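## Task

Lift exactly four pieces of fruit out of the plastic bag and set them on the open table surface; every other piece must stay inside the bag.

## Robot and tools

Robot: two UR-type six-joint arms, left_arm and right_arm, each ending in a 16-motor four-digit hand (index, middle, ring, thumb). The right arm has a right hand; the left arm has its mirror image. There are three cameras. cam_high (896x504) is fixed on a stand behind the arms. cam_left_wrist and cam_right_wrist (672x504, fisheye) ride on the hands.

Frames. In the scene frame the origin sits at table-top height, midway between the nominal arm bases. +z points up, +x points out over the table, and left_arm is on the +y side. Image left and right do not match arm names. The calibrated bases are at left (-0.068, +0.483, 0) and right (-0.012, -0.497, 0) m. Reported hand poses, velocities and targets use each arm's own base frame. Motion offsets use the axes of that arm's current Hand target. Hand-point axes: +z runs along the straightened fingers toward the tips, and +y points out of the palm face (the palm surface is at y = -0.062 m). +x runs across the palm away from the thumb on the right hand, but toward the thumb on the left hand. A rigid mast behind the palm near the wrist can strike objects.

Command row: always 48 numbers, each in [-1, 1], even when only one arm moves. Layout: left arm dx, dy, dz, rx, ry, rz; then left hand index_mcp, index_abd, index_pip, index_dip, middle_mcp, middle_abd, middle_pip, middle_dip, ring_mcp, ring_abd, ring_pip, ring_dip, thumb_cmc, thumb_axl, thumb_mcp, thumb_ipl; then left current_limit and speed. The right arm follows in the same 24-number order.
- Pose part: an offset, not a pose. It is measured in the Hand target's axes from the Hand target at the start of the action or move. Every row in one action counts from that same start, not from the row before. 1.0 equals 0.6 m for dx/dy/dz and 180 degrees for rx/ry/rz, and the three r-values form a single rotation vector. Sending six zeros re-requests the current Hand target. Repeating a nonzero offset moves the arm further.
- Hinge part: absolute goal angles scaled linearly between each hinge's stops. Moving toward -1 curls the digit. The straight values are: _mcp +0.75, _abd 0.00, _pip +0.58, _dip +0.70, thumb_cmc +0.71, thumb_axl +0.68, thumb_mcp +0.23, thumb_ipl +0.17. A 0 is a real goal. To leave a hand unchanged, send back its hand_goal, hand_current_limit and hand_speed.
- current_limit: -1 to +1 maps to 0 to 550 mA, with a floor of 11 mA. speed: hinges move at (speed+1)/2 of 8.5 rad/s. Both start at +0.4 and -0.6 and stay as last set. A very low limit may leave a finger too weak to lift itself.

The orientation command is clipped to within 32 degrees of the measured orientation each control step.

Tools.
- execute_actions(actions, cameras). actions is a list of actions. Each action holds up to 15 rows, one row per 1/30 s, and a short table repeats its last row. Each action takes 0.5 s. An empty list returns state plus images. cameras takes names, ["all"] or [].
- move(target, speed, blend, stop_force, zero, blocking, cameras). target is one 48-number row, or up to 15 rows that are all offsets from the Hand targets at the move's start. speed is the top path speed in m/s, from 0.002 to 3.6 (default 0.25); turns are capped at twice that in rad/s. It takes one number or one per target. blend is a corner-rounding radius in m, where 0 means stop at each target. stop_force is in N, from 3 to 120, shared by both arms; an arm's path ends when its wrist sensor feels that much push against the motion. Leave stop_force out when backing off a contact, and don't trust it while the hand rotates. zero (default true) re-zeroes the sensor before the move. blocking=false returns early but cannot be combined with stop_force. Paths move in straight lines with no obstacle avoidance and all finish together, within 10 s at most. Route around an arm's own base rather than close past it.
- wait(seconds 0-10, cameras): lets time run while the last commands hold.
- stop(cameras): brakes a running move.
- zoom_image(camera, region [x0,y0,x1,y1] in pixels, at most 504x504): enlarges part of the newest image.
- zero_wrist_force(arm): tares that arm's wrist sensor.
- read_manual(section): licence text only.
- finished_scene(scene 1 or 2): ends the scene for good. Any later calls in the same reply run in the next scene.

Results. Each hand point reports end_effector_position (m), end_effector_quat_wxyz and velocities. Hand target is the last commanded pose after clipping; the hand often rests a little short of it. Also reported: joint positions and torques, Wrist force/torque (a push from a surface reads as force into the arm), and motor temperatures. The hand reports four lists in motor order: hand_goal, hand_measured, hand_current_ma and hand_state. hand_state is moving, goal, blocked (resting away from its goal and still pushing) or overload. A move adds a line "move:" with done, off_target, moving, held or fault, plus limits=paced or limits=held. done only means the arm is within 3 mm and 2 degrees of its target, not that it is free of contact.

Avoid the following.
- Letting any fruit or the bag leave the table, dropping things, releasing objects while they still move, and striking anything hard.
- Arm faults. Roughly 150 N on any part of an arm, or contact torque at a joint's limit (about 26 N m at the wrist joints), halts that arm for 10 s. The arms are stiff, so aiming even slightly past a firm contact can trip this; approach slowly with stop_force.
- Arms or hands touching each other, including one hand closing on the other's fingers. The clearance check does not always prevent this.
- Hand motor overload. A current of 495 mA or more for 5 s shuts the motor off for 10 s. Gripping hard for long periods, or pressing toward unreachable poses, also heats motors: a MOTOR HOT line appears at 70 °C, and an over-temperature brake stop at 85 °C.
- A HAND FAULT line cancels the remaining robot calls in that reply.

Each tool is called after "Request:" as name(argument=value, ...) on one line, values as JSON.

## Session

Request:
execute_actions(actions=[])

Scene clock: 0.00 s.
left_arm: end_effector_position=(+0.3703, -0.0226, +0.3025) hand_goal=(+0.754, +0.000, +0.576, +0.696, +0.754, +0.000, +0.576, +0.696, +0.754, +0.000, +0.576, +0.696, +0.714, +0.678, +0.226, +0.168) hand_measured=(+0.754, +0.000, +0.576, +0.696, +0.754, +0.000, +0.576, +0.696, +0.754, +0.000, +0.576, +0.696, +0.714, +0.678, +0.226, +0.168) hand_current_ma=(+0, +0, +0, +0, +0, +0, +0, +0, +0, +0, +0, +0, +0, +0, +0, +0) hand_state=(goal, goal, goal, goal, goal, goal, goal, goal, goal, goal, goal, goal, goal, goal, goal, goal) hand_current_limit=0.40 hand_speed=-0.60 end_effector_quat_wxyz=(+0.419, +0.884, -0.041, -0.203) | right_arm: end_effector_position=(+0.4163, +0.5125, +0.2444) hand_goal=(+0.754, +0.000, +0.576, +0.696, +0.754, +0.000, +0.576, +0.696, +0.754, +0.000, +0.576, +0.696, +0.714, +0.678, +0.226, +0.168) hand_measured=(+0.754, +0.000, +0.576, +0.696, +0.754, +0.000, +0.576, +0.696, +0.754, +0.000, +0.576, +0.696, +0.714, +0.678, +0.226, +0.168) hand_current_ma=(+0, +0, +0, +0, +0, +0, +0, +0, +0, +0, +0, +0, +0, +0, +0, +0) hand_state=(goal, goal, goal, goal, goal, goal, goal, goal, goal, goal, goal, goal, goal, goal, goal, goal) hand_current_limit=0.40 hand_speed=-0.60 end_effector_quat_wxyz=(+0.051, -0.117, +0.991, -0.037)
Joint positions: left_arm=[3.866 -1.641 -1.84 -2.171 1.286 -3.75] | right_arm=[0.617 -1.349 1.62 -1.896 -1.685 -1.191]
Joint velocities: within noise
Joint torques (N m): no reading
Motor temperatures (°C): left_arm=[34 35 26 40 38 36] | right_arm=[28 27 25 37 37 37]
Wrist force (N): no reading
Wrist torque (N m): no reading
Wrist force, peak (N): no reading
Hand target: left_arm +0.3703, -0.0226, +0.3025; +0.419, +0.884, -0.041, -0.203 | right_arm +0.4163, +0.5125, +0.2444; +0.051, -0.117, +0.991, -0.037
camera_calibration:
cam_left_wrist: T_world_to_cam=[[-0.74893, 0.628503, -0.209974, 0.316276], [0.658498, 0.741302, -0.129818, -0.233451], [0.0740633, -0.235492, -0.96905, 0.385093], [0, 0, 0, 1]] pos_world=[0.362074, 0.0649639, 0.409278]
cam_right_wrist: T_world_to_cam=[[0.564367, 0.825487, 0.00782716, -0.632986], [0.452359, -0.317172, 0.833531, -0.284775], [0.690551, -0.466877, -0.552418, 0.206586], [0, 0, 0, 1]] pos_world=[0.3434, 0.528649, 0.356445]

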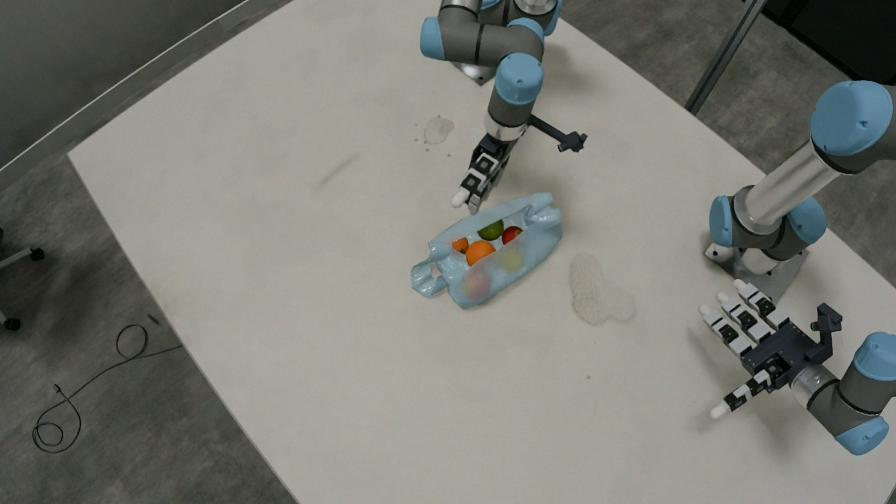

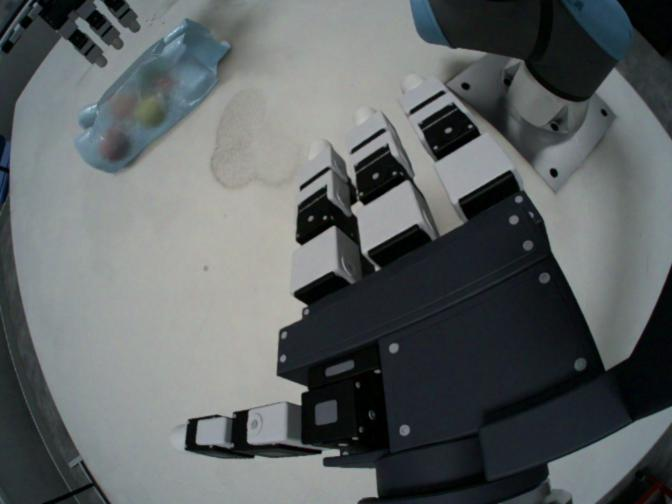

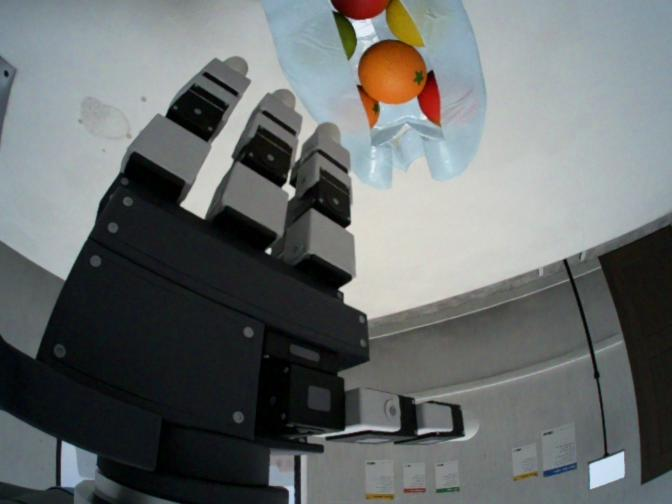

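Request:
zoom_image(camera="cam_high", region=[390, 170, 590, 330])

Request:
zoom_image(camera="cam_right_wrist", region=[230, 0, 530, 220])

Scaled by 2.520 from the camera's 896x504 image, which has a finer 1280x720 frame.

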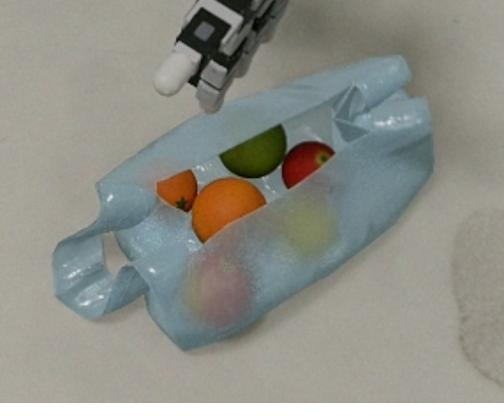

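Scaled by 1.680 from the camera's 672x504 image, which has a finer 960x720 frame.

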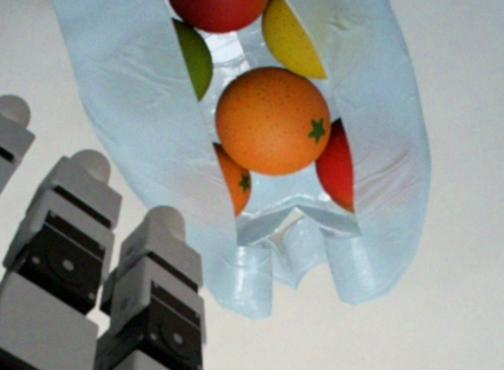

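Request:
execute_actions(actions=[])

Request:
zoom_image(camera="cam_left_wrist", region=[60, 0, 260, 180])

Request:
zoom_image(camera="cam_right_wrist", region=[255, 0, 505, 150])

Scene clock: 1.80 s.
left_arm: end_effector_position=(+0.3703, -0.0226, +0.3025) hand_goal=(+0.754, +0.000, +0.576, +0.696, +0.754, +0.000, +0.576, +0.696, +0.754, +0.000, +0.576, +0.696, +0.714, +0.678, +0.226, +0.168) hand_measured=(+0.758, +0.000, +0.576, +0.696, +0.758, +0.000, +0.576, +0.696, +0.758, +0.000, +0.576, +0.696, +0.718, +0.678, +0.226, +0.168) hand_current_ma=(+23, +0, +3, +0, +19, +0, +3, +0, +20, +0, +3, +0, +23, -4, -2, -2) hand_state=(goal, goal, goal, goal, goal, goal, goal, goal, goal, goal, goal, goal, goal, goal, goal, goal) hand_current_limit=0.40 hand_speed=-0.60 end_effector_quat_wxyz=(+0.419, +0.884, -0.041, -0.203) | right_arm: end_effector_position=(+0.4163, +0.5125, +0.2444) hand_goal=(+0.754, +0.000, +0.576, +0.696, +0.754, +0.000, +0.576, +0.696, +0.754, +0.000, +0.576, +0.696, +0.714, +0.678, +0.226, +0.168) hand_measured=(+0.754, +0.000, +0.576, +0.696, +0.754, +0.000, +0.576, +0.696, +0.754, +0.000, +0.576, +0.696, +0.714, +0.678, +0.224, +0.168) hand_current_ma=(-2, +0, +1, +0, -2, +0, +1, +0, -2, +0, +1, +0, +0, -2, -6, -1) hand_state=(goal, goal, goal, goal, goal, goal, goal, goal, goal, goal, goal, goal, goal, goal, goal, goal) hand_current_limit=0.40 hand_speed=-0.60 end_effector_quat_wxyz=(+0.051, -0.117, +0.991, -0.037)
Joint positions: left_arm=[3.866 -1.641 -1.84 -2.171 1.286 -3.75] | right_arm=[0.617 -1.349 1.62 -1.896 -1.685 -1.191]
Joint velocities: within noise
Joint torques (N m): left_arm=[-0.52 22.18 18.89 -0.03 -0.29 0.14] | right_arm=[-0.03 -31.39 -25.67 -2.86 -0.35 0.01]
Motor temperatures (°C): left_arm=[34 35 26 40 38 36] | right_arm=[28 27 25 37 37 37]
Wrist force (N): left_arm=[0.2 0.0 -0.3] | right_arm=[0.1 -0.2 -0.2]
Wrist torque (N m): left_arm=[0.03 -0.03 0.01] | right_arm=[-0.02 -0.02 0.01]
Wrist force, peak (N): left_arm=[0.2 -0.2 -0.5] | right_arm=[0.2 0.0 -0.4]
Hand target: left_arm +0.3703, -0.0226, +0.3025; +0.419, +0.884, -0.041, -0.203 | right_arm +0.4163, +0.5125, +0.2444; +0.051, -0.117, +0.991, -0.037
camera_calibration:
cam_left_wrist: T_world_to_cam=[[-0.74893, 0.628503, -0.209974, 0.316276], [0.658498, 0.741302, -0.129818, -0.233451], [0.0740633, -0.235492, -0.96905, 0.385093], [0, 0, 0, 1]] pos_world=[0.362074, 0.0649639, 0.409278]
cam_right_wrist: T_world_to_cam=[[0.564367, 0.825487, 0.00782716, -0.632986], [0.452359, -0.317172, 0.833531, -0.284775], [0.690551, -0.466877, -0.552418, 0.206586], [0, 0, 0, 1]] pos_world=[0.3434, 0.528649, 0.356445]

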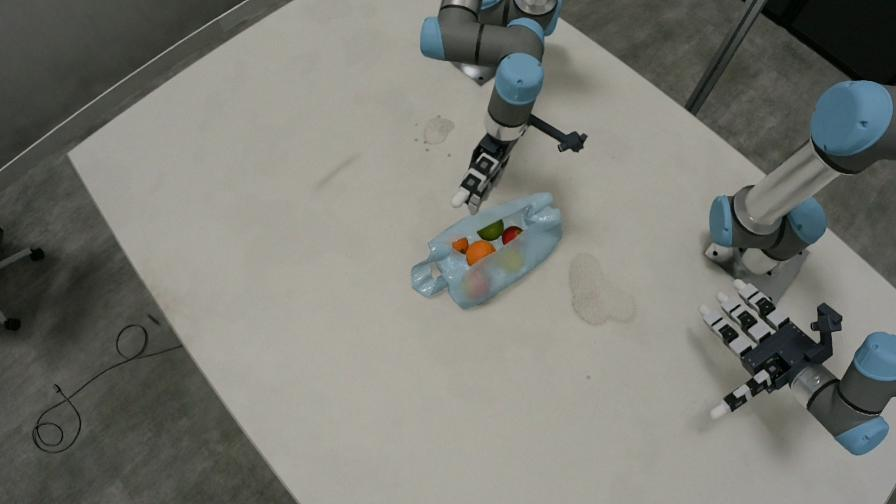

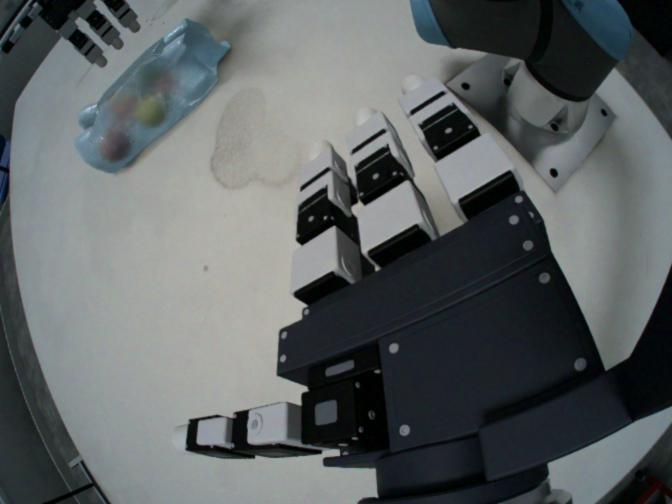

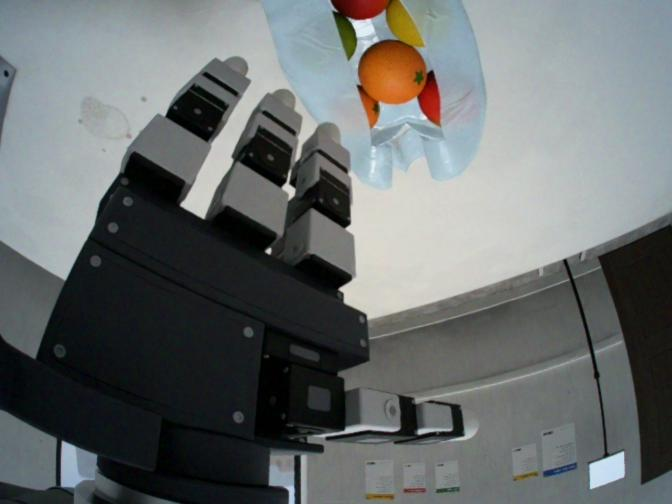

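Scaled by 2.520 from the camera's 672x504 image, which has a finer 960x720 frame.

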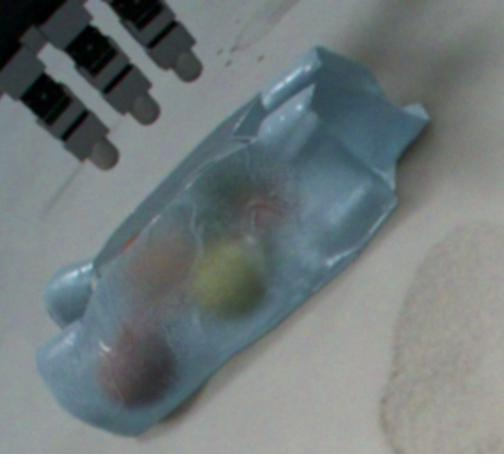

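Scaled by 2.016 from the camera's 672x504 image, which has a finer 960x720 frame.

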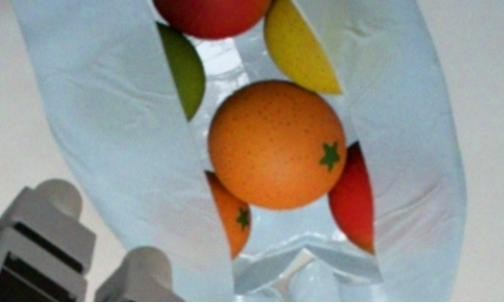

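Request:
move(target=[0,0,0,0,0,0,0.754,0,0.576,0.696,0.754,0,0.576,0.696,0.754,0,0.576,0.696,0.714,0.678,0.226,0.168,0.4,-0.6,-0.1352,-0.0965,-0.1228,0.0087,-0.0203,-0.3573,0.13,0,0.066,0.478,0.754,0,0.576,0.696,0.754,0,0.576,0.696,-0.571,0.678,-0.281,-0.319,0.4,-0.7], speed=0.35, cameras=["cam_high","cam_right_wrist"])

Scene clock: 12.03 s.
left_arm: end_effector_position=(+0.3703, -0.0226, +0.3025) hand_goal=(+0.754, +0.000, +0.576, +0.696, +0.754, +0.000, +0.576, +0.696, +0.754, +0.000, +0.576, +0.696, +0.714, +0.678, +0.226, +0.168) hand_measured=(+0.758, +0.000, +0.576, +0.696, +0.758, +0.000, +0.576, +0.696, +0.758, +0.000, +0.576, +0.696, +0.718, +0.678, +0.226, +0.168) hand_current_ma=(+23, +0, +3, +0, +19, +0, +3, +0, +20, +0, +3, +0, +23, -4, -2, -2) hand_state=(goal, goal, goal, goal, goal, goal, goal, goal, goal, goal, goal, goal, goal, goal, goal, goal) hand_current_limit=0.40 hand_speed=-0.60 end_effector_quat_wxyz=(+0.419, +0.884, -0.041, -0.203) | right_arm: end_effector_position=(+0.5000, +0.4800, +0.3298) hand_goal=(+0.130, +0.000, +0.066, +0.478, +0.754, +0.000, +0.576, +0.696, +0.754, +0.000, +0.576, +0.696, -0.570, +0.678, -0.280, -0.318) hand_measured=(+0.146, +0.000, +0.074, +0.482, +0.754, +0.000, +0.576, +0.696, +0.754, +0.000, +0.576, +0.696, -0.568, +0.678, -0.280, -0.316) hand_current_ma=(+51, +0, +20, +9, -2, +0, +1, +0, -2, +0, +1, +0, +6, -2, +0, +6) hand_state=(goal, goal, goal, goal, goal, goal, goal, goal, goal, goal, goal, goal, goal, goal, goal, goal) hand_current_limit=0.40 hand_speed=-0.70 end_effector_quat_wxyz=(+0.055, -0.626, +0.775, -0.068)
Joint positions: left_arm=[3.866 -1.641 -1.84 -2.171 1.286 -3.75] | right_arm=[0.504 -1.088 1.041 -1.655 -1.685 -2.435]
Joint torques (N m): left_arm=[-1.08 22.7 18.58 -0.09 -0.27 0.13] | right_arm=[3.18 -51.32 -15.35 -4.37 -1.7 -1.98]
Wrist force (N): left_arm=[0.1 0.2 0.0] | right_arm=[0.4 0.1 -0.7]
Wrist torque (N m): left_arm=[0.03 -0.02 0.01] | right_arm=[0.12 -0.14 0.10]
Wrist force, peak (N): left_arm=[-0.1 -0.5 -0.3] | right_arm=[0.3 -0.4 -1.2]
Hand target: left_arm +0.3703, -0.0226, +0.3025; +0.419, +0.884, -0.041, -0.203 | right_arm +0.4999, +0.4799, +0.3299; +0.055, -0.627, +0.775, -0.068
Off the commanded pose: left_arm 0.000 m, 0 deg | right_arm 0.000 m, 0 deg.
move: done
camera_calibration:
cam_right_wrist: T_world_to_cam=[[-0.491474, 0.862677, -0.119338, -0.10208], [0.427762, 0.358484, 0.829764, -0.715], [0.7586, 0.356759, -0.545206, -0.250888], [0, 0, 0, 1]] pos_world=[0.446003, 0.433885, 0.444314]
Images, in order (width x height): cam_high 896x504, cam_right_wrist 672x504.

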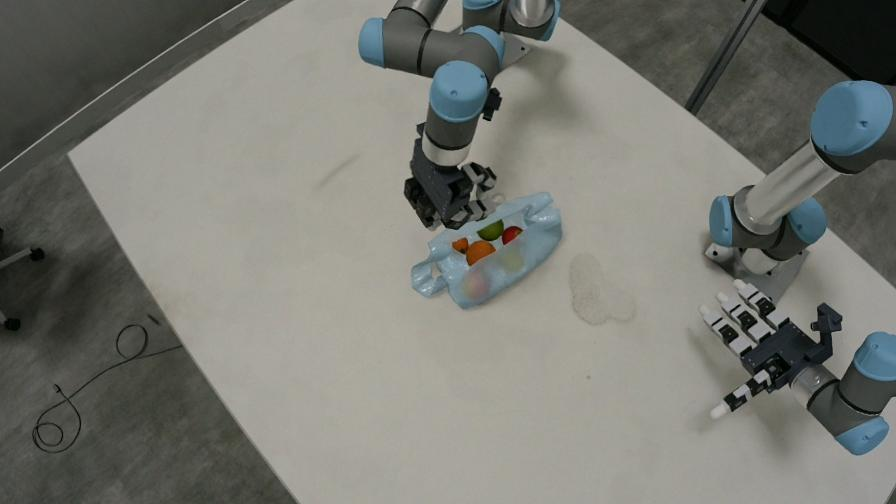

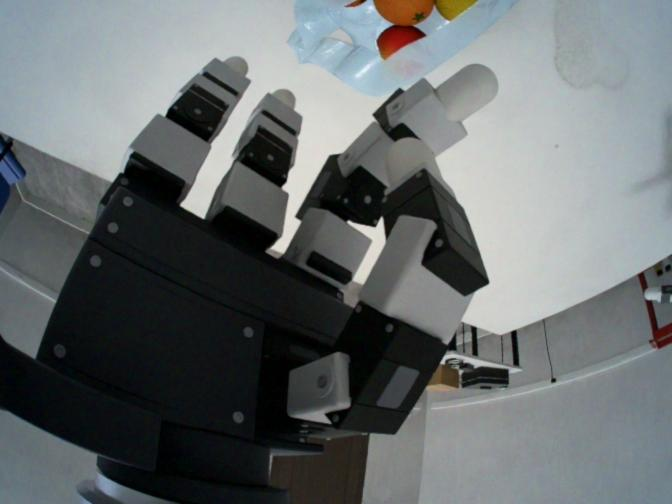

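Request:
move(target=[0,0,0,0,0,0,0.754,0,0.576,0.696,0.754,0,0.576,0.696,0.754,0,0.576,0.696,0.714,0.678,0.226,0.168,0.4,-0.6,-0.0012,-0.0377,0.1421,0.2889,0,0,0.13,0,0.066,0.478,0.754,0,0.576,0.696,0.754,0,0.576,0.696,-0.571,0.678,-0.281,-0.319,0.4,-0.7], speed=0.35, cameras=["cam_high","cam_right_wrist"])

Scene clock: 14.77 s.
left_arm: end_effector_position=(+0.3703, -0.0226, +0.3025) hand_goal=(+0.754, +0.000, +0.576, +0.696, +0.754, +0.000, +0.576, +0.696, +0.754, +0.000, +0.576, +0.696, +0.714, +0.678, +0.226, +0.168) hand_measured=(+0.758, +0.000, +0.576, +0.696, +0.758, +0.000, +0.576, +0.696, +0.758, +0.000, +0.576, +0.696, +0.718, +0.678, +0.226, +0.168) hand_current_ma=(+23, +0, +3, +0, +19, +0, +3, +0, +20, +0, +3, +0, +23, -4, -2, -2) hand_state=(goal, goal, goal, goal, goal, goal, goal, goal, goal, goal, goal, goal, goal, goal, goal, goal) hand_current_limit=0.40 hand_speed=-0.60 end_effector_quat_wxyz=(+0.419, +0.884, -0.041, -0.203) | right_arm: end_effector_position=(+0.5362, +0.4729, +0.2497) hand_goal=(+0.130, +0.000, +0.066, +0.478, +0.754, +0.000, +0.576, +0.696, +0.754, +0.000, +0.576, +0.696, -0.570, +0.678, -0.280, -0.318) hand_measured=(+0.130, +0.000, +0.070, +0.482, +0.748, +0.000, +0.576, +0.696, +0.746, +0.000, +0.576, +0.696, -0.568, +0.678, -0.280, -0.316) hand_current_ma=(+0, +0, +11, +8, -19, +0, +1, +0, -22, +0, +1, +0, +5, -2, +0, +6) hand_state=(goal, goal, goal, goal, goal, goal, goal, goal, goal, goal, goal, goal, goal, goal, goal, goal) hand_current_limit=0.40 hand_speed=-0.70 end_effector_quat_wxyz=(+0.324, -0.539, +0.666, -0.400)
Joint positions: left_arm=[3.866 -1.641 -1.84 -2.171 1.286 -3.75] | right_arm=[0.696 -1.116 1.613 -2.926 -2.339 -2.602]
Joint torques (N m): left_arm=[-0.53 22.16 18.46 -0.05 -0.2 0.08] | right_arm=[-5.6 -44.79 -38.29 -4.68 -1.67 1.04]
Wrist force (N): left_arm=[0.1 0.0 -0.2] | right_arm=[0.5 -0.5 -0.5]
Wrist torque (N m): left_arm=[0.01 -0.02 0.01] | right_arm=[0.16 -0.11 0.04]
Wrist force, peak (N): left_arm=[0.2 -0.2 -0.5] | right_arm=[1.0 0.5 -0.7]
Hand target: left_arm +0.3703, -0.0226, +0.3025; +0.419, +0.884, -0.041, -0.203 | right_arm +0.5363, +0.4729, +0.2498; +0.324, -0.539, +0.666, -0.401
Off the commanded pose: left_arm 0.000 m, 0 deg | right_arm 0.000 m, 0 deg.
move: done
camera_calibration:
cam_right_wrist: T_world_to_cam=[[-0.151751, 0.789461, -0.594746, -0.116517], [-0.340724, 0.523052, 0.781232, -0.315036], [0.927836, 0.321197, 0.189614, -0.577018], [0, 0, 0, 1]] pos_world=[0.410356, 0.442102, 0.286229]
Images, in order (width x height): cam_high 896x504, cam_right_wrist 672x504.

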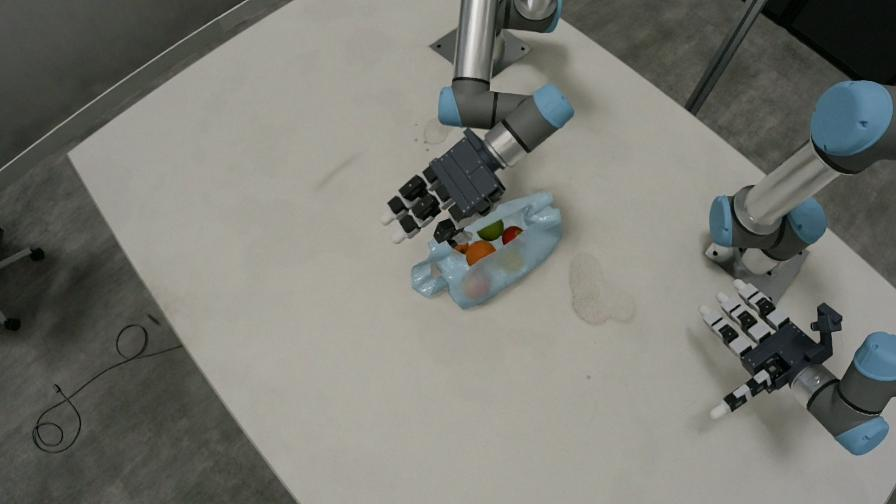

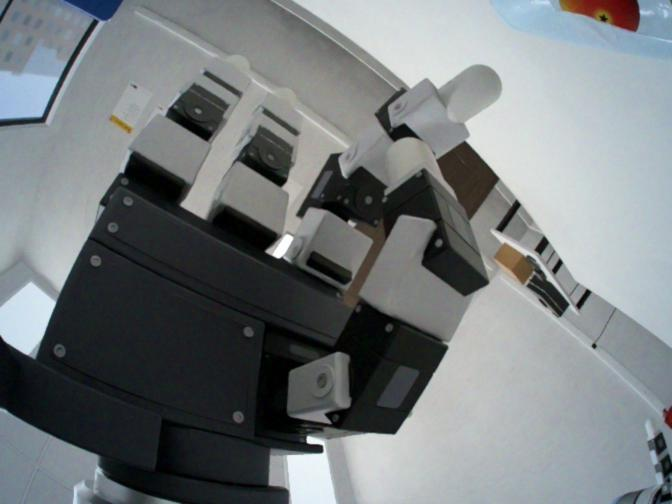

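Request:
move(target=[0,0,0,0,0,0,0.754,0,0.576,0.696,0.754,0,0.576,0.696,0.754,0,0.576,0.696,0.714,0.678,0.226,0.168,0.4,-0.6,0,0,0,0,0,0,0.13,0,0.066,0.478,0.754,0,0.576,0.696,0.754,0,0.576,0.696,-0.571,0.678,0.2,0.168,0.4,-0.7], speed=0.35, cameras=["cam_high","cam_right_wrist"])

Request:
zoom_image(camera="cam_high", region=[370, 120, 570, 320])

Request:
zoom_image(camera="cam_right_wrist", region=[372, 0, 672, 220])

Scene clock: 16.47 s.
left_arm: end_effector_position=(+0.3703, -0.0226, +0.3025) hand_goal=(+0.754, +0.000, +0.576, +0.696, +0.754, +0.000, +0.576, +0.696, +0.754, +0.000, +0.576, +0.696, +0.714, +0.678, +0.226, +0.168) hand_measured=(+0.758, +0.000, +0.576, +0.696, +0.758, +0.000, +0.576, +0.696, +0.758, +0.000, +0.576, +0.696, +0.718, +0.678, +0.226, +0.168) hand_current_ma=(+23, +0, +3, +0, +19, +0, +3, +0, +20, +0, +3, +0, +23, -4, -2, -2) hand_state=(goal, goal, goal, goal, goal, goal, goal, goal, goal, goal, goal, goal, goal, goal, goal, goal) hand_current_limit=0.40 hand_speed=-0.60 end_effector_quat_wxyz=(+0.419, +0.884, -0.041, -0.203) | right_arm: end_effector_position=(+0.5363, +0.4729, +0.2498) hand_goal=(+0.130, +0.000, +0.066, +0.478, +0.754, +0.000, +0.576, +0.696, +0.754, +0.000, +0.576, +0.696, -0.570, +0.678, +0.200, +0.168) hand_measured=(+0.130, +0.000, +0.070, +0.482, +0.748, +0.000, +0.576, +0.696, +0.746, +0.000, +0.576, +0.696, -0.568, +0.678, +0.194, +0.166) hand_current_ma=(+0, +0, +11, +8, -19, +0, +1, +0, -22, +0, +1, +0, +5, -2, -19, -8) hand_state=(goal, goal, goal, goal, goal, goal, goal, goal, goal, goal, goal, goal, goal, goal, goal, goal) hand_current_limit=0.40 hand_speed=-0.70 end_effector_quat_wxyz=(+0.324, -0.539, +0.666, -0.401)
Joint positions: left_arm=[3.866 -1.641 -1.84 -2.171 1.286 -3.75] | right_arm=[0.696 -1.116 1.613 -2.927 -2.34 -2.602]
Joint torques (N m): left_arm=[-1.09 22.64 18.62 0 -0.19 0.06] | right_arm=[-5.92 -47.79 -37.57 -2.8 -3.02 -1.03]
Wrist force (N): left_arm=[0.0 -0.1 -0.2] | right_arm=[0.6 -0.5 -0.5]
Wrist torque (N m): left_arm=[0.00 -0.01 0.00] | right_arm=[0.19 -0.13 0.05]
Wrist force, peak (N): left_arm=[0.2 -0.2 -0.6] | right_arm=[0.7 -0.8 -0.5]
Hand target: left_arm +0.3703, -0.0226, +0.3025; +0.419, +0.884, -0.041, -0.203 | right_arm +0.5363, +0.4729, +0.2498; +0.324, -0.539, +0.666, -0.401
Off the commanded pose: left_arm 0.000 m, 0 deg | right_arm 0.000 m, 0 deg.
move: done
camera_calibration:
cam_right_wrist: T_world_to_cam=[[-0.151407, 0.789564, -0.594698, -0.116658], [-0.341073, 0.522953, 0.781146, -0.314902], [0.927763, 0.321106, 0.19012, -0.577112], [0, 0, 0, 1]] pos_world=[0.410356, 0.442102, 0.286329]
Images, in order (width x height): cam_high 896x504, cam_right_wrist 672x504.

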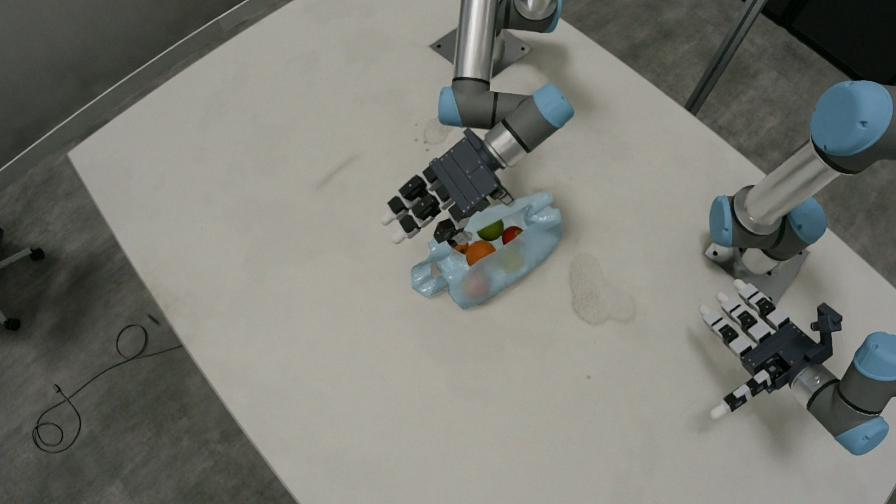

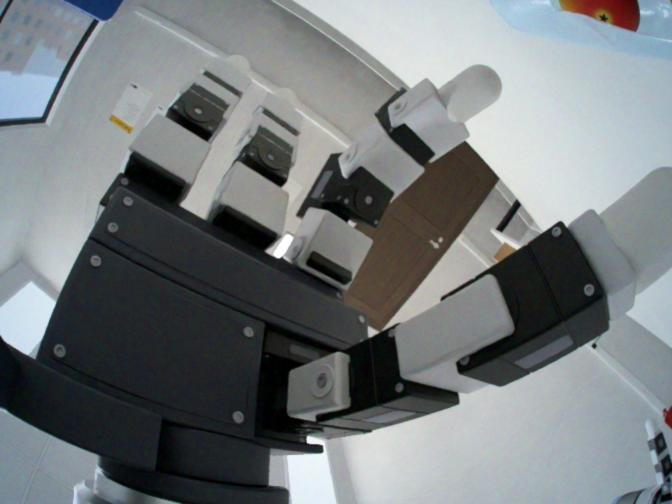

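Scaled by 2.520 from the camera's 896x504 image, which has a finer 1280x720 frame.

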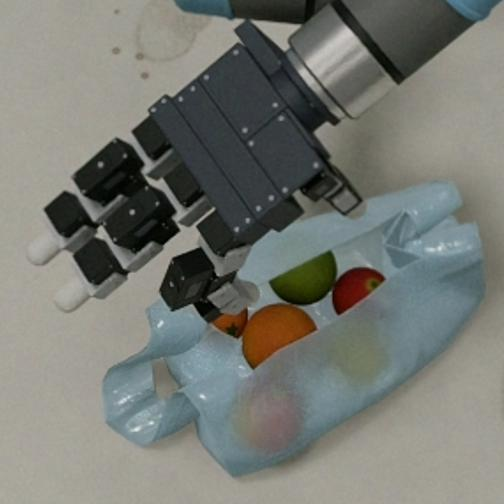

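Scaled by 1.680 from the camera's 672x504 image, which has a finer 960x720 frame.

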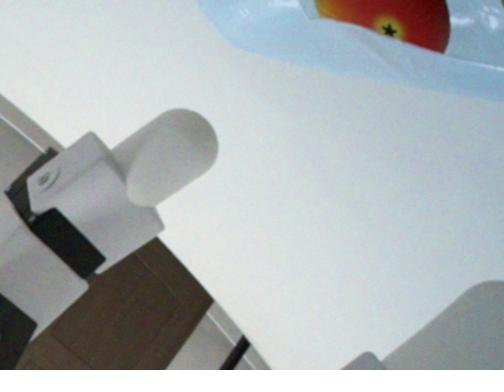

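Request:
move(target=[0,0,0,0,0,0,0.754,0,0.576,0.696,0.754,0,0.576,0.696,0.754,0,0.576,0.696,0.714,0.678,0.226,0.168,0.4,-0.6,0.0031,0.1811,0.0854,0,0,0,0.13,0,0.066,0.478,0.754,0,0.576,0.696,0.754,0,0.576,0.696,-0.571,0.678,0.2,0.168,0.4,-0.7], speed=0.2, cameras=["cam_high","cam_right_wrist"])

Request:
zoom_image(camera="cam_high", region=[370, 150, 570, 320])

Request:
zoom_image(camera="cam_right_wrist", region=[372, 0, 672, 300])

Scene clock: 19.13 s.
left_arm: end_effector_position=(+0.3703, -0.0226, +0.3025) hand_goal=(+0.754, +0.000, +0.576, +0.696, +0.754, +0.000, +0.576, +0.696, +0.754, +0.000, +0.576, +0.696, +0.714, +0.678, +0.226, +0.168) hand_measured=(+0.758, +0.000, +0.576, +0.696, +0.758, +0.000, +0.576, +0.696, +0.758, +0.000, +0.576, +0.696, +0.718, +0.678, +0.226, +0.168) hand_current_ma=(+23, +0, +3, +0, +19, +0, +3, +0, +20, +0, +3, +0, +23, -4, -2, -2) hand_state=(goal, goal, goal, goal, goal, goal, goal, goal, goal, goal, goal, goal, goal, goal, goal, goal) hand_current_limit=0.40 hand_speed=-0.60 end_effector_quat_wxyz=(+0.419, +0.884, -0.041, -0.203) | right_arm: end_effector_position=(+0.5302, +0.4722, +0.1298) hand_goal=(+0.130, +0.000, +0.066, +0.478, +0.754, +0.000, +0.576, +0.696, +0.754, +0.000, +0.576, +0.696, -0.570, +0.678, +0.200, +0.168) hand_measured=(+0.130, +0.000, +0.070, +0.482, +0.746, +0.000, +0.576, +0.696, +0.744, +0.000, +0.576, +0.696, -0.568, +0.678, +0.194, +0.166) hand_current_ma=(-1, +0, +10, +8, -23, +0, +0, +0, -27, +0, +0, +0, +5, -2, -18, -8) hand_state=(goal, goal, goal, goal, goal, goal, goal, goal, goal, goal, goal, goal, goal, goal, goal, goal) hand_current_limit=0.40 hand_speed=-0.70 end_effector_quat_wxyz=(+0.324, -0.539, +0.666, -0.401)
Joint positions: left_arm=[3.866 -1.641 -1.84 -2.171 1.286 -3.75] | right_arm=[0.702 -0.957 1.725 -3.194 -2.344 -2.596]
Joint torques (N m): left_arm=[-1.09 22.17 19.01 -0.07 -0.12 -0.01] | right_arm=[-0.89 -39.8 -34.07 -3.2 -1.59 -2.19]
Wrist force (N): left_arm=[0.0 0.0 -0.2] | right_arm=[0.5 -0.4 -0.8]
Wrist torque (N m): left_arm=[0.03 0.00 -0.01] | right_arm=[0.22 -0.11 0.11]
Wrist force, peak (N): left_arm=[0.4 0.1 -0.4] | right_arm=[0.4 -2.7 -1.5]
Hand target: left_arm +0.3703, -0.0226, +0.3025; +0.419, +0.884, -0.041, -0.203 | right_arm +0.5303, +0.4722, +0.1298; +0.324, -0.539, +0.666, -0.401
Off the commanded pose: left_arm 0.000 m, 0 deg | right_arm 0.000 m, 0 deg.
move: done
camera_calibration:
cam_right_wrist: T_world_to_cam=[[-0.151496, 0.789492, -0.59477, -0.188313], [-0.340938, 0.523054, 0.781138, -0.222977], [0.927799, 0.321119, 0.189927, -0.548401], [0, 0, 0, 1]] pos_world=[0.404256, 0.441402, 0.166329]
Images, in order (width x height): cam_high 896x504, cam_right_wrist 672x504.

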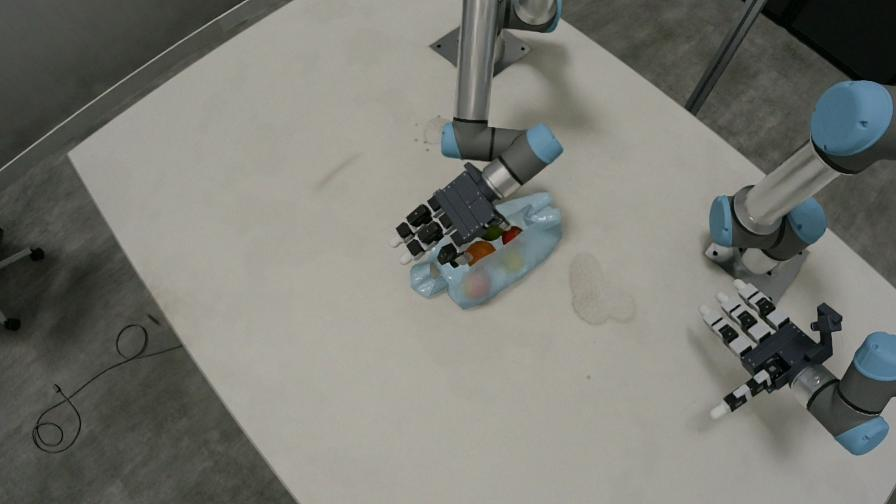

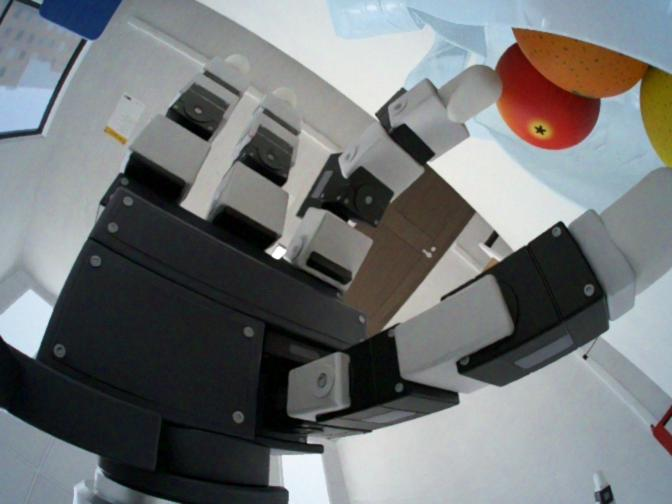

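Scaled by 2.520 from the camera's 896x504 image, which has a finer 1280x720 frame.

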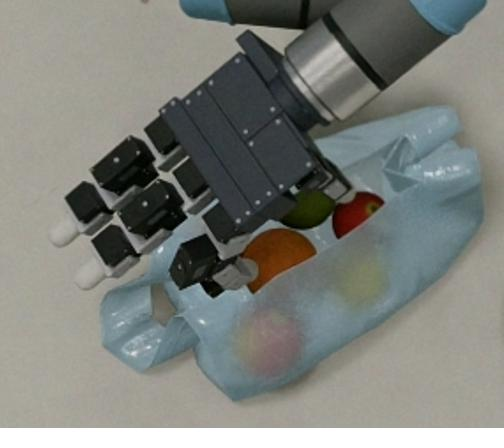

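Scaled by 1.680 from the camera's 672x504 image, which has a finer 960x720 frame.

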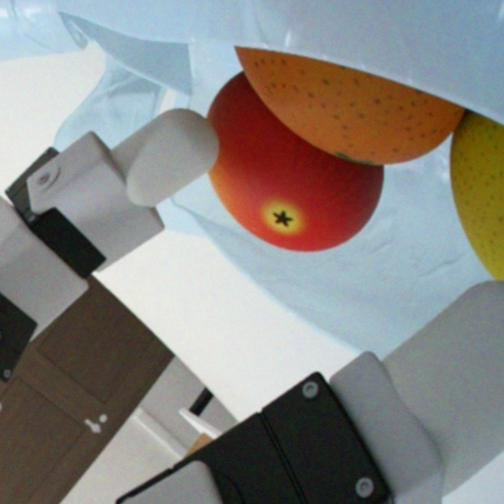

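Request:
move(target=[0,0,0,0,0,0,0.754,0,0.576,0.696,0.754,0,0.576,0.696,0.754,0,0.576,0.696,0.714,0.678,0.226,0.168,0.4,-0.6,0,0.035,0.0263,0,0,0,0.14,0,0.066,0.478,0.754,0,0.576,0.696,0.754,0,0.576,0.696,-0.571,0.678,0.2,0.168,0.4,-0.7], speed=0.1, cameras=["cam_high","cam_right_wrist"])

Request:
zoom_image(camera="cam_high", region=[420, 200, 540, 300])

Request:
zoom_image(camera="cam_right_wrist", region=[372, 0, 672, 300])

Scene clock: 22.73 s.
left_arm: end_effector_position=(+0.3703, -0.0226, +0.3025) hand_goal=(+0.754, +0.000, +0.576, +0.696, +0.754, +0.000, +0.576, +0.696, +0.754, +0.000, +0.576, +0.696, +0.714, +0.678, +0.226, +0.168) hand_measured=(+0.758, +0.000, +0.576, +0.696, +0.758, +0.000, +0.576, +0.696, +0.758, +0.000, +0.576, +0.696, +0.718, +0.678, +0.226, +0.168) hand_current_ma=(+23, +0, +3, +0, +19, +0, +3, +0, +20, +0, +3, +0, +23, -4, -2, -2) hand_state=(goal, goal, goal, goal, goal, goal, goal, goal, goal, goal, goal, goal, goal, goal, goal, goal) hand_current_limit=0.40 hand_speed=-0.60 end_effector_quat_wxyz=(+0.419, +0.884, -0.041, -0.203) | right_arm: end_effector_position=(+0.5342, +0.4713, +0.1037) hand_goal=(+0.140, +0.000, +0.066, +0.478, +0.754, +0.000, +0.576, +0.696, +0.754, +0.000, +0.576, +0.696, -0.570, +0.678, +0.200, +0.168) hand_measured=(+0.132, +0.000, +0.070, +0.482, +0.746, +0.000, +0.576, +0.696, +0.744, +0.000, +0.576, +0.696, -0.568, +0.678, +0.194, +0.166) hand_current_ma=(-24, +0, +9, +7, -23, +0, +0, +0, -27, +0, +0, +0, +5, -2, -18, -8) hand_state=(goal, goal, goal, goal, goal, goal, goal, goal, goal, goal, goal, goal, goal, goal, goal, goal) hand_current_limit=0.40 hand_speed=-0.70 end_effector_quat_wxyz=(+0.324, -0.539, +0.666, -0.400) end_effector_velocity=(+0.000, +0.000, +0.003) end_effector_angular_velocity=(-0.001, +0.001, -0.001)
Joint positions: left_arm=[3.866 -1.641 -1.84 -2.171 1.286 -3.75] | right_arm=[0.696 -0.909 1.729 -3.249 -2.34 -2.601]
Joint velocities: left_arm=[within noise] | right_arm=[0 -0.005 0 0.007 -0.001 0.001]
Joint torques (N m): left_arm=[-0.99 22.32 18.51 -0.01 -0.11 -0.12] | right_arm=[0.44 -51.25 -15.15 -1.09 0.27 -1.46]
Wrist force (N): left_arm=[0.0 0.1 -0.2] | right_arm=[0.6 -0.7 -0.9]
Wrist torque (N m): left_arm=[0.03 -0.01 0.00] | right_arm=[0.17 -0.14 0.19]
Wrist force, peak (N): left_arm=[0.0 -0.2 -0.5] | right_arm=[0.5 -1.0 -1.3]
Hand target: left_arm +0.3703, -0.0226, +0.3025; +0.419, +0.884, -0.041, -0.203 | right_arm +0.5342, +0.4713, +0.1039; +0.324, -0.539, +0.666, -0.401
Off the commanded pose: left_arm 0.000 m, 0 deg | right_arm 0.000 m, 0 deg.
move: done
camera_calibration:
cam_right_wrist: T_world_to_cam=[[-0.151481, 0.789497, -0.594767, -0.202513], [-0.340906, 0.523065, 0.781144, -0.200739], [0.927813, 0.321089, 0.18991, -0.546949], [0, 0, 0, 1]] pos_world=[0.408356, 0.440502, 0.140229]
Images, in order (width x height): cam_high 896x504, cam_right_wrist 672x504.

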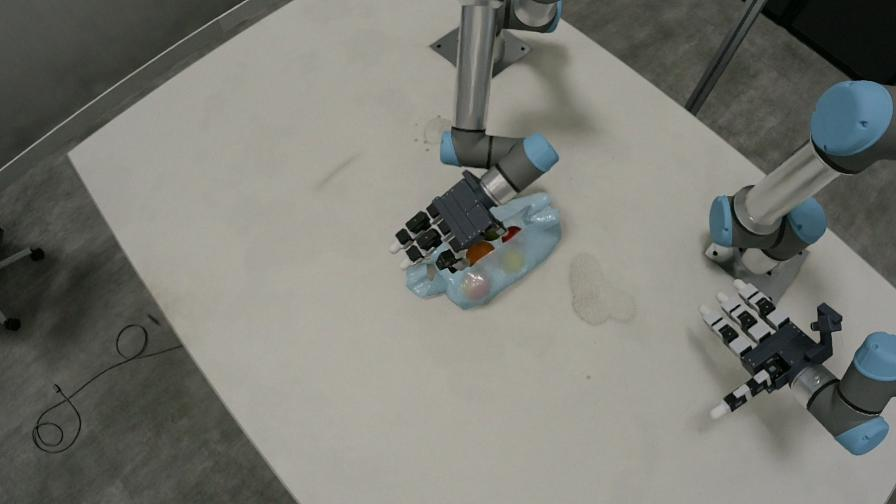

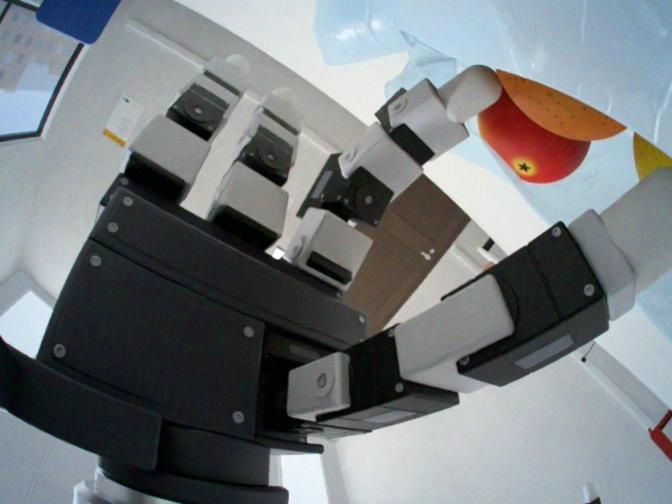

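Scaled by 4.200 from the camera's 896x504 image, which has a finer 1280x720 frame.

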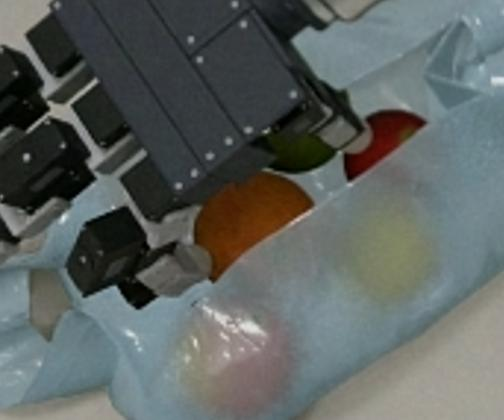

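Scaled by 1.680 from the camera's 672x504 image, which has a finer 960x720 frame.

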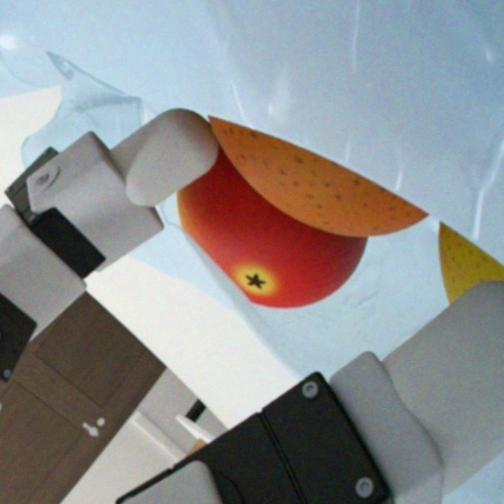

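Request:
move(target=[0,0,0,0,0,0,0.754,0,0.576,0.696,0.754,0,0.576,0.696,0.754,0,0.576,0.696,0.714,0.678,0.226,0.168,0.4,-0.6,0,0.0318,0.0113,0,0,0,0.14,0,0.066,0.478,0.754,0,0.576,0.696,0.754,0,0.576,0.696,-0.571,0.678,0.2,0.168,0.4,-0.7], speed=0.06, stop_force=6, cameras=["cam_high","cam_right_wrist"])

Request:
zoom_image(camera="cam_high", region=[400, 190, 560, 320])

Request:
zoom_image(camera="cam_right_wrist", region=[372, 0, 672, 300])

Scene clock: 26.17 s.
left_arm: end_effector_position=(+0.3703, -0.0226, +0.3025) hand_goal=(+0.754, +0.000, +0.576, +0.696, +0.754, +0.000, +0.576, +0.696, +0.754, +0.000, +0.576, +0.696, +0.714, +0.678, +0.226, +0.168) hand_measured=(+0.758, +0.000, +0.576, +0.696, +0.758, +0.000, +0.576, +0.696, +0.758, +0.000, +0.576, +0.696, +0.718, +0.678, +0.226, +0.168) hand_current_ma=(+23, +0, +3, +0, +19, +0, +3, +0, +20, +0, +3, +0, +23, -4, -2, -2) hand_state=(goal, goal, goal, goal, goal, goal, goal, goal, goal, goal, goal, goal, goal, goal, goal, goal) hand_current_limit=0.40 hand_speed=-0.60 end_effector_quat_wxyz=(+0.419, +0.884, -0.041, -0.203) | right_arm: end_effector_position=(+0.5313, +0.4720, +0.0839) hand_goal=(+0.140, +0.000, +0.066, +0.478, +0.754, +0.000, +0.576, +0.696, +0.754, +0.000, +0.576, +0.696, -0.570, +0.678, +0.200, +0.168) hand_measured=(+0.132, +0.000, +0.070, +0.482, +0.746, +0.000, +0.576, +0.696, +0.744, +0.000, +0.576, +0.696, -0.568, +0.678, +0.194, +0.166) hand_current_ma=(-20, +0, +9, +7, -23, +0, +0, +0, -27, +0, +0, +0, +5, -2, -18, -8) hand_state=(goal, goal, goal, goal, goal, goal, goal, goal, goal, goal, goal, goal, goal, goal, goal, goal) hand_current_limit=0.40 hand_speed=-0.70 end_effector_quat_wxyz=(+0.324, -0.539, +0.666, -0.401)
Joint positions: left_arm=[3.866 -1.641 -1.84 -2.171 1.286 -3.75] | right_arm=[0.7 -0.876 1.738 -3.289 -2.343 -2.598]
Joint torques (N m): left_arm=[-0.99 22.15 18.41 -0.1 0 -0.2] | right_arm=[-3.67 -51.86 -32.75 -0.91 0.79 -1.91]
Wrist force (N): left_arm=[0.1 -0.2 0.0] | right_arm=[0.3 -0.6 -0.8]
Wrist torque (N m): left_arm=[-0.02 -0.01 0.01] | right_arm=[0.15 -0.09 0.02]
Wrist force, peak (N): left_arm=[0.2 0.0 -0.6] | right_arm=[0.5 -1.6 -1.1]
Hand target: left_arm +0.3703, -0.0226, +0.3025; +0.419, +0.884, -0.041, -0.203 | right_arm +0.5313, +0.4720, +0.0839; +0.324, -0.539, +0.666, -0.401
Off the commanded pose: left_arm 0.000 m, 0 deg | right_arm 0.000 m, 0 deg.
move: done
camera_calibration:
cam_right_wrist: T_world_to_cam=[[-0.151467, 0.789553, -0.594697, -0.215395], [-0.340998, 0.522966, 0.78117, -0.186506], [0.927781, 0.321112, 0.190024, -0.540622], [0, 0, 0, 1]] pos_world=[0.405356, 0.441202, 0.120329]
Images, in order (width x height): cam_high 896x504, cam_right_wrist 672x504.

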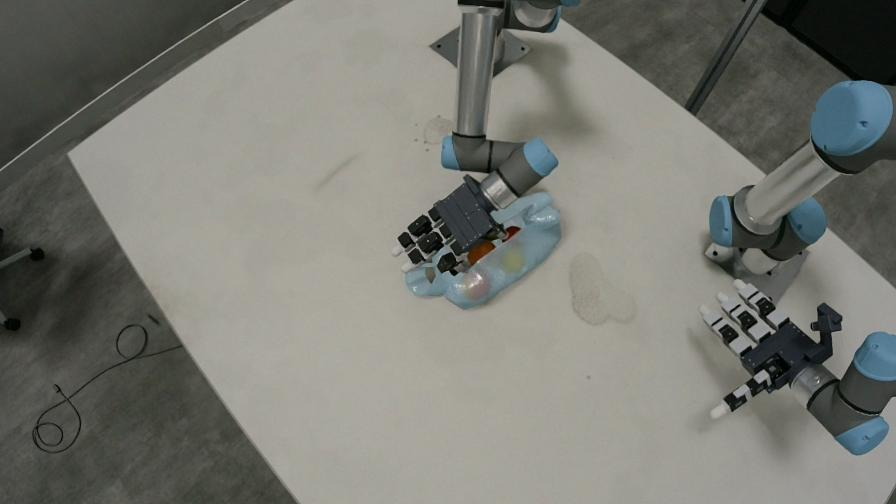

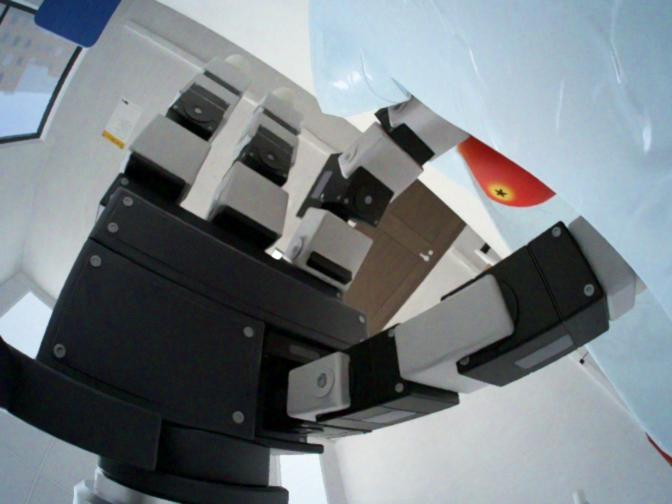

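Scaled by 3.150 from the camera's 896x504 image, which has a finer 1280x720 frame.

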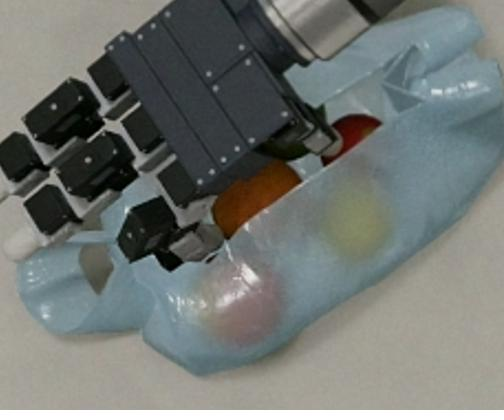

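Scaled by 1.680 from the camera's 672x504 image, which has a finer 960x720 frame.

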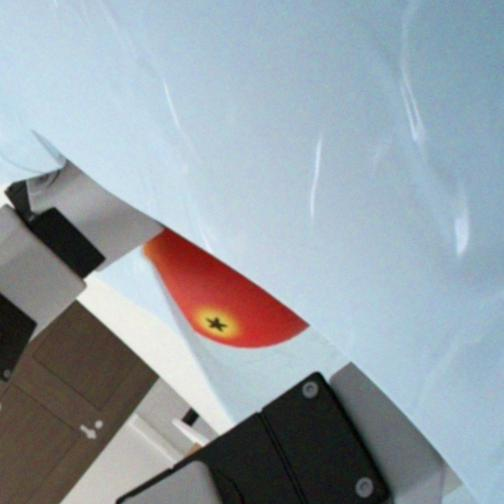

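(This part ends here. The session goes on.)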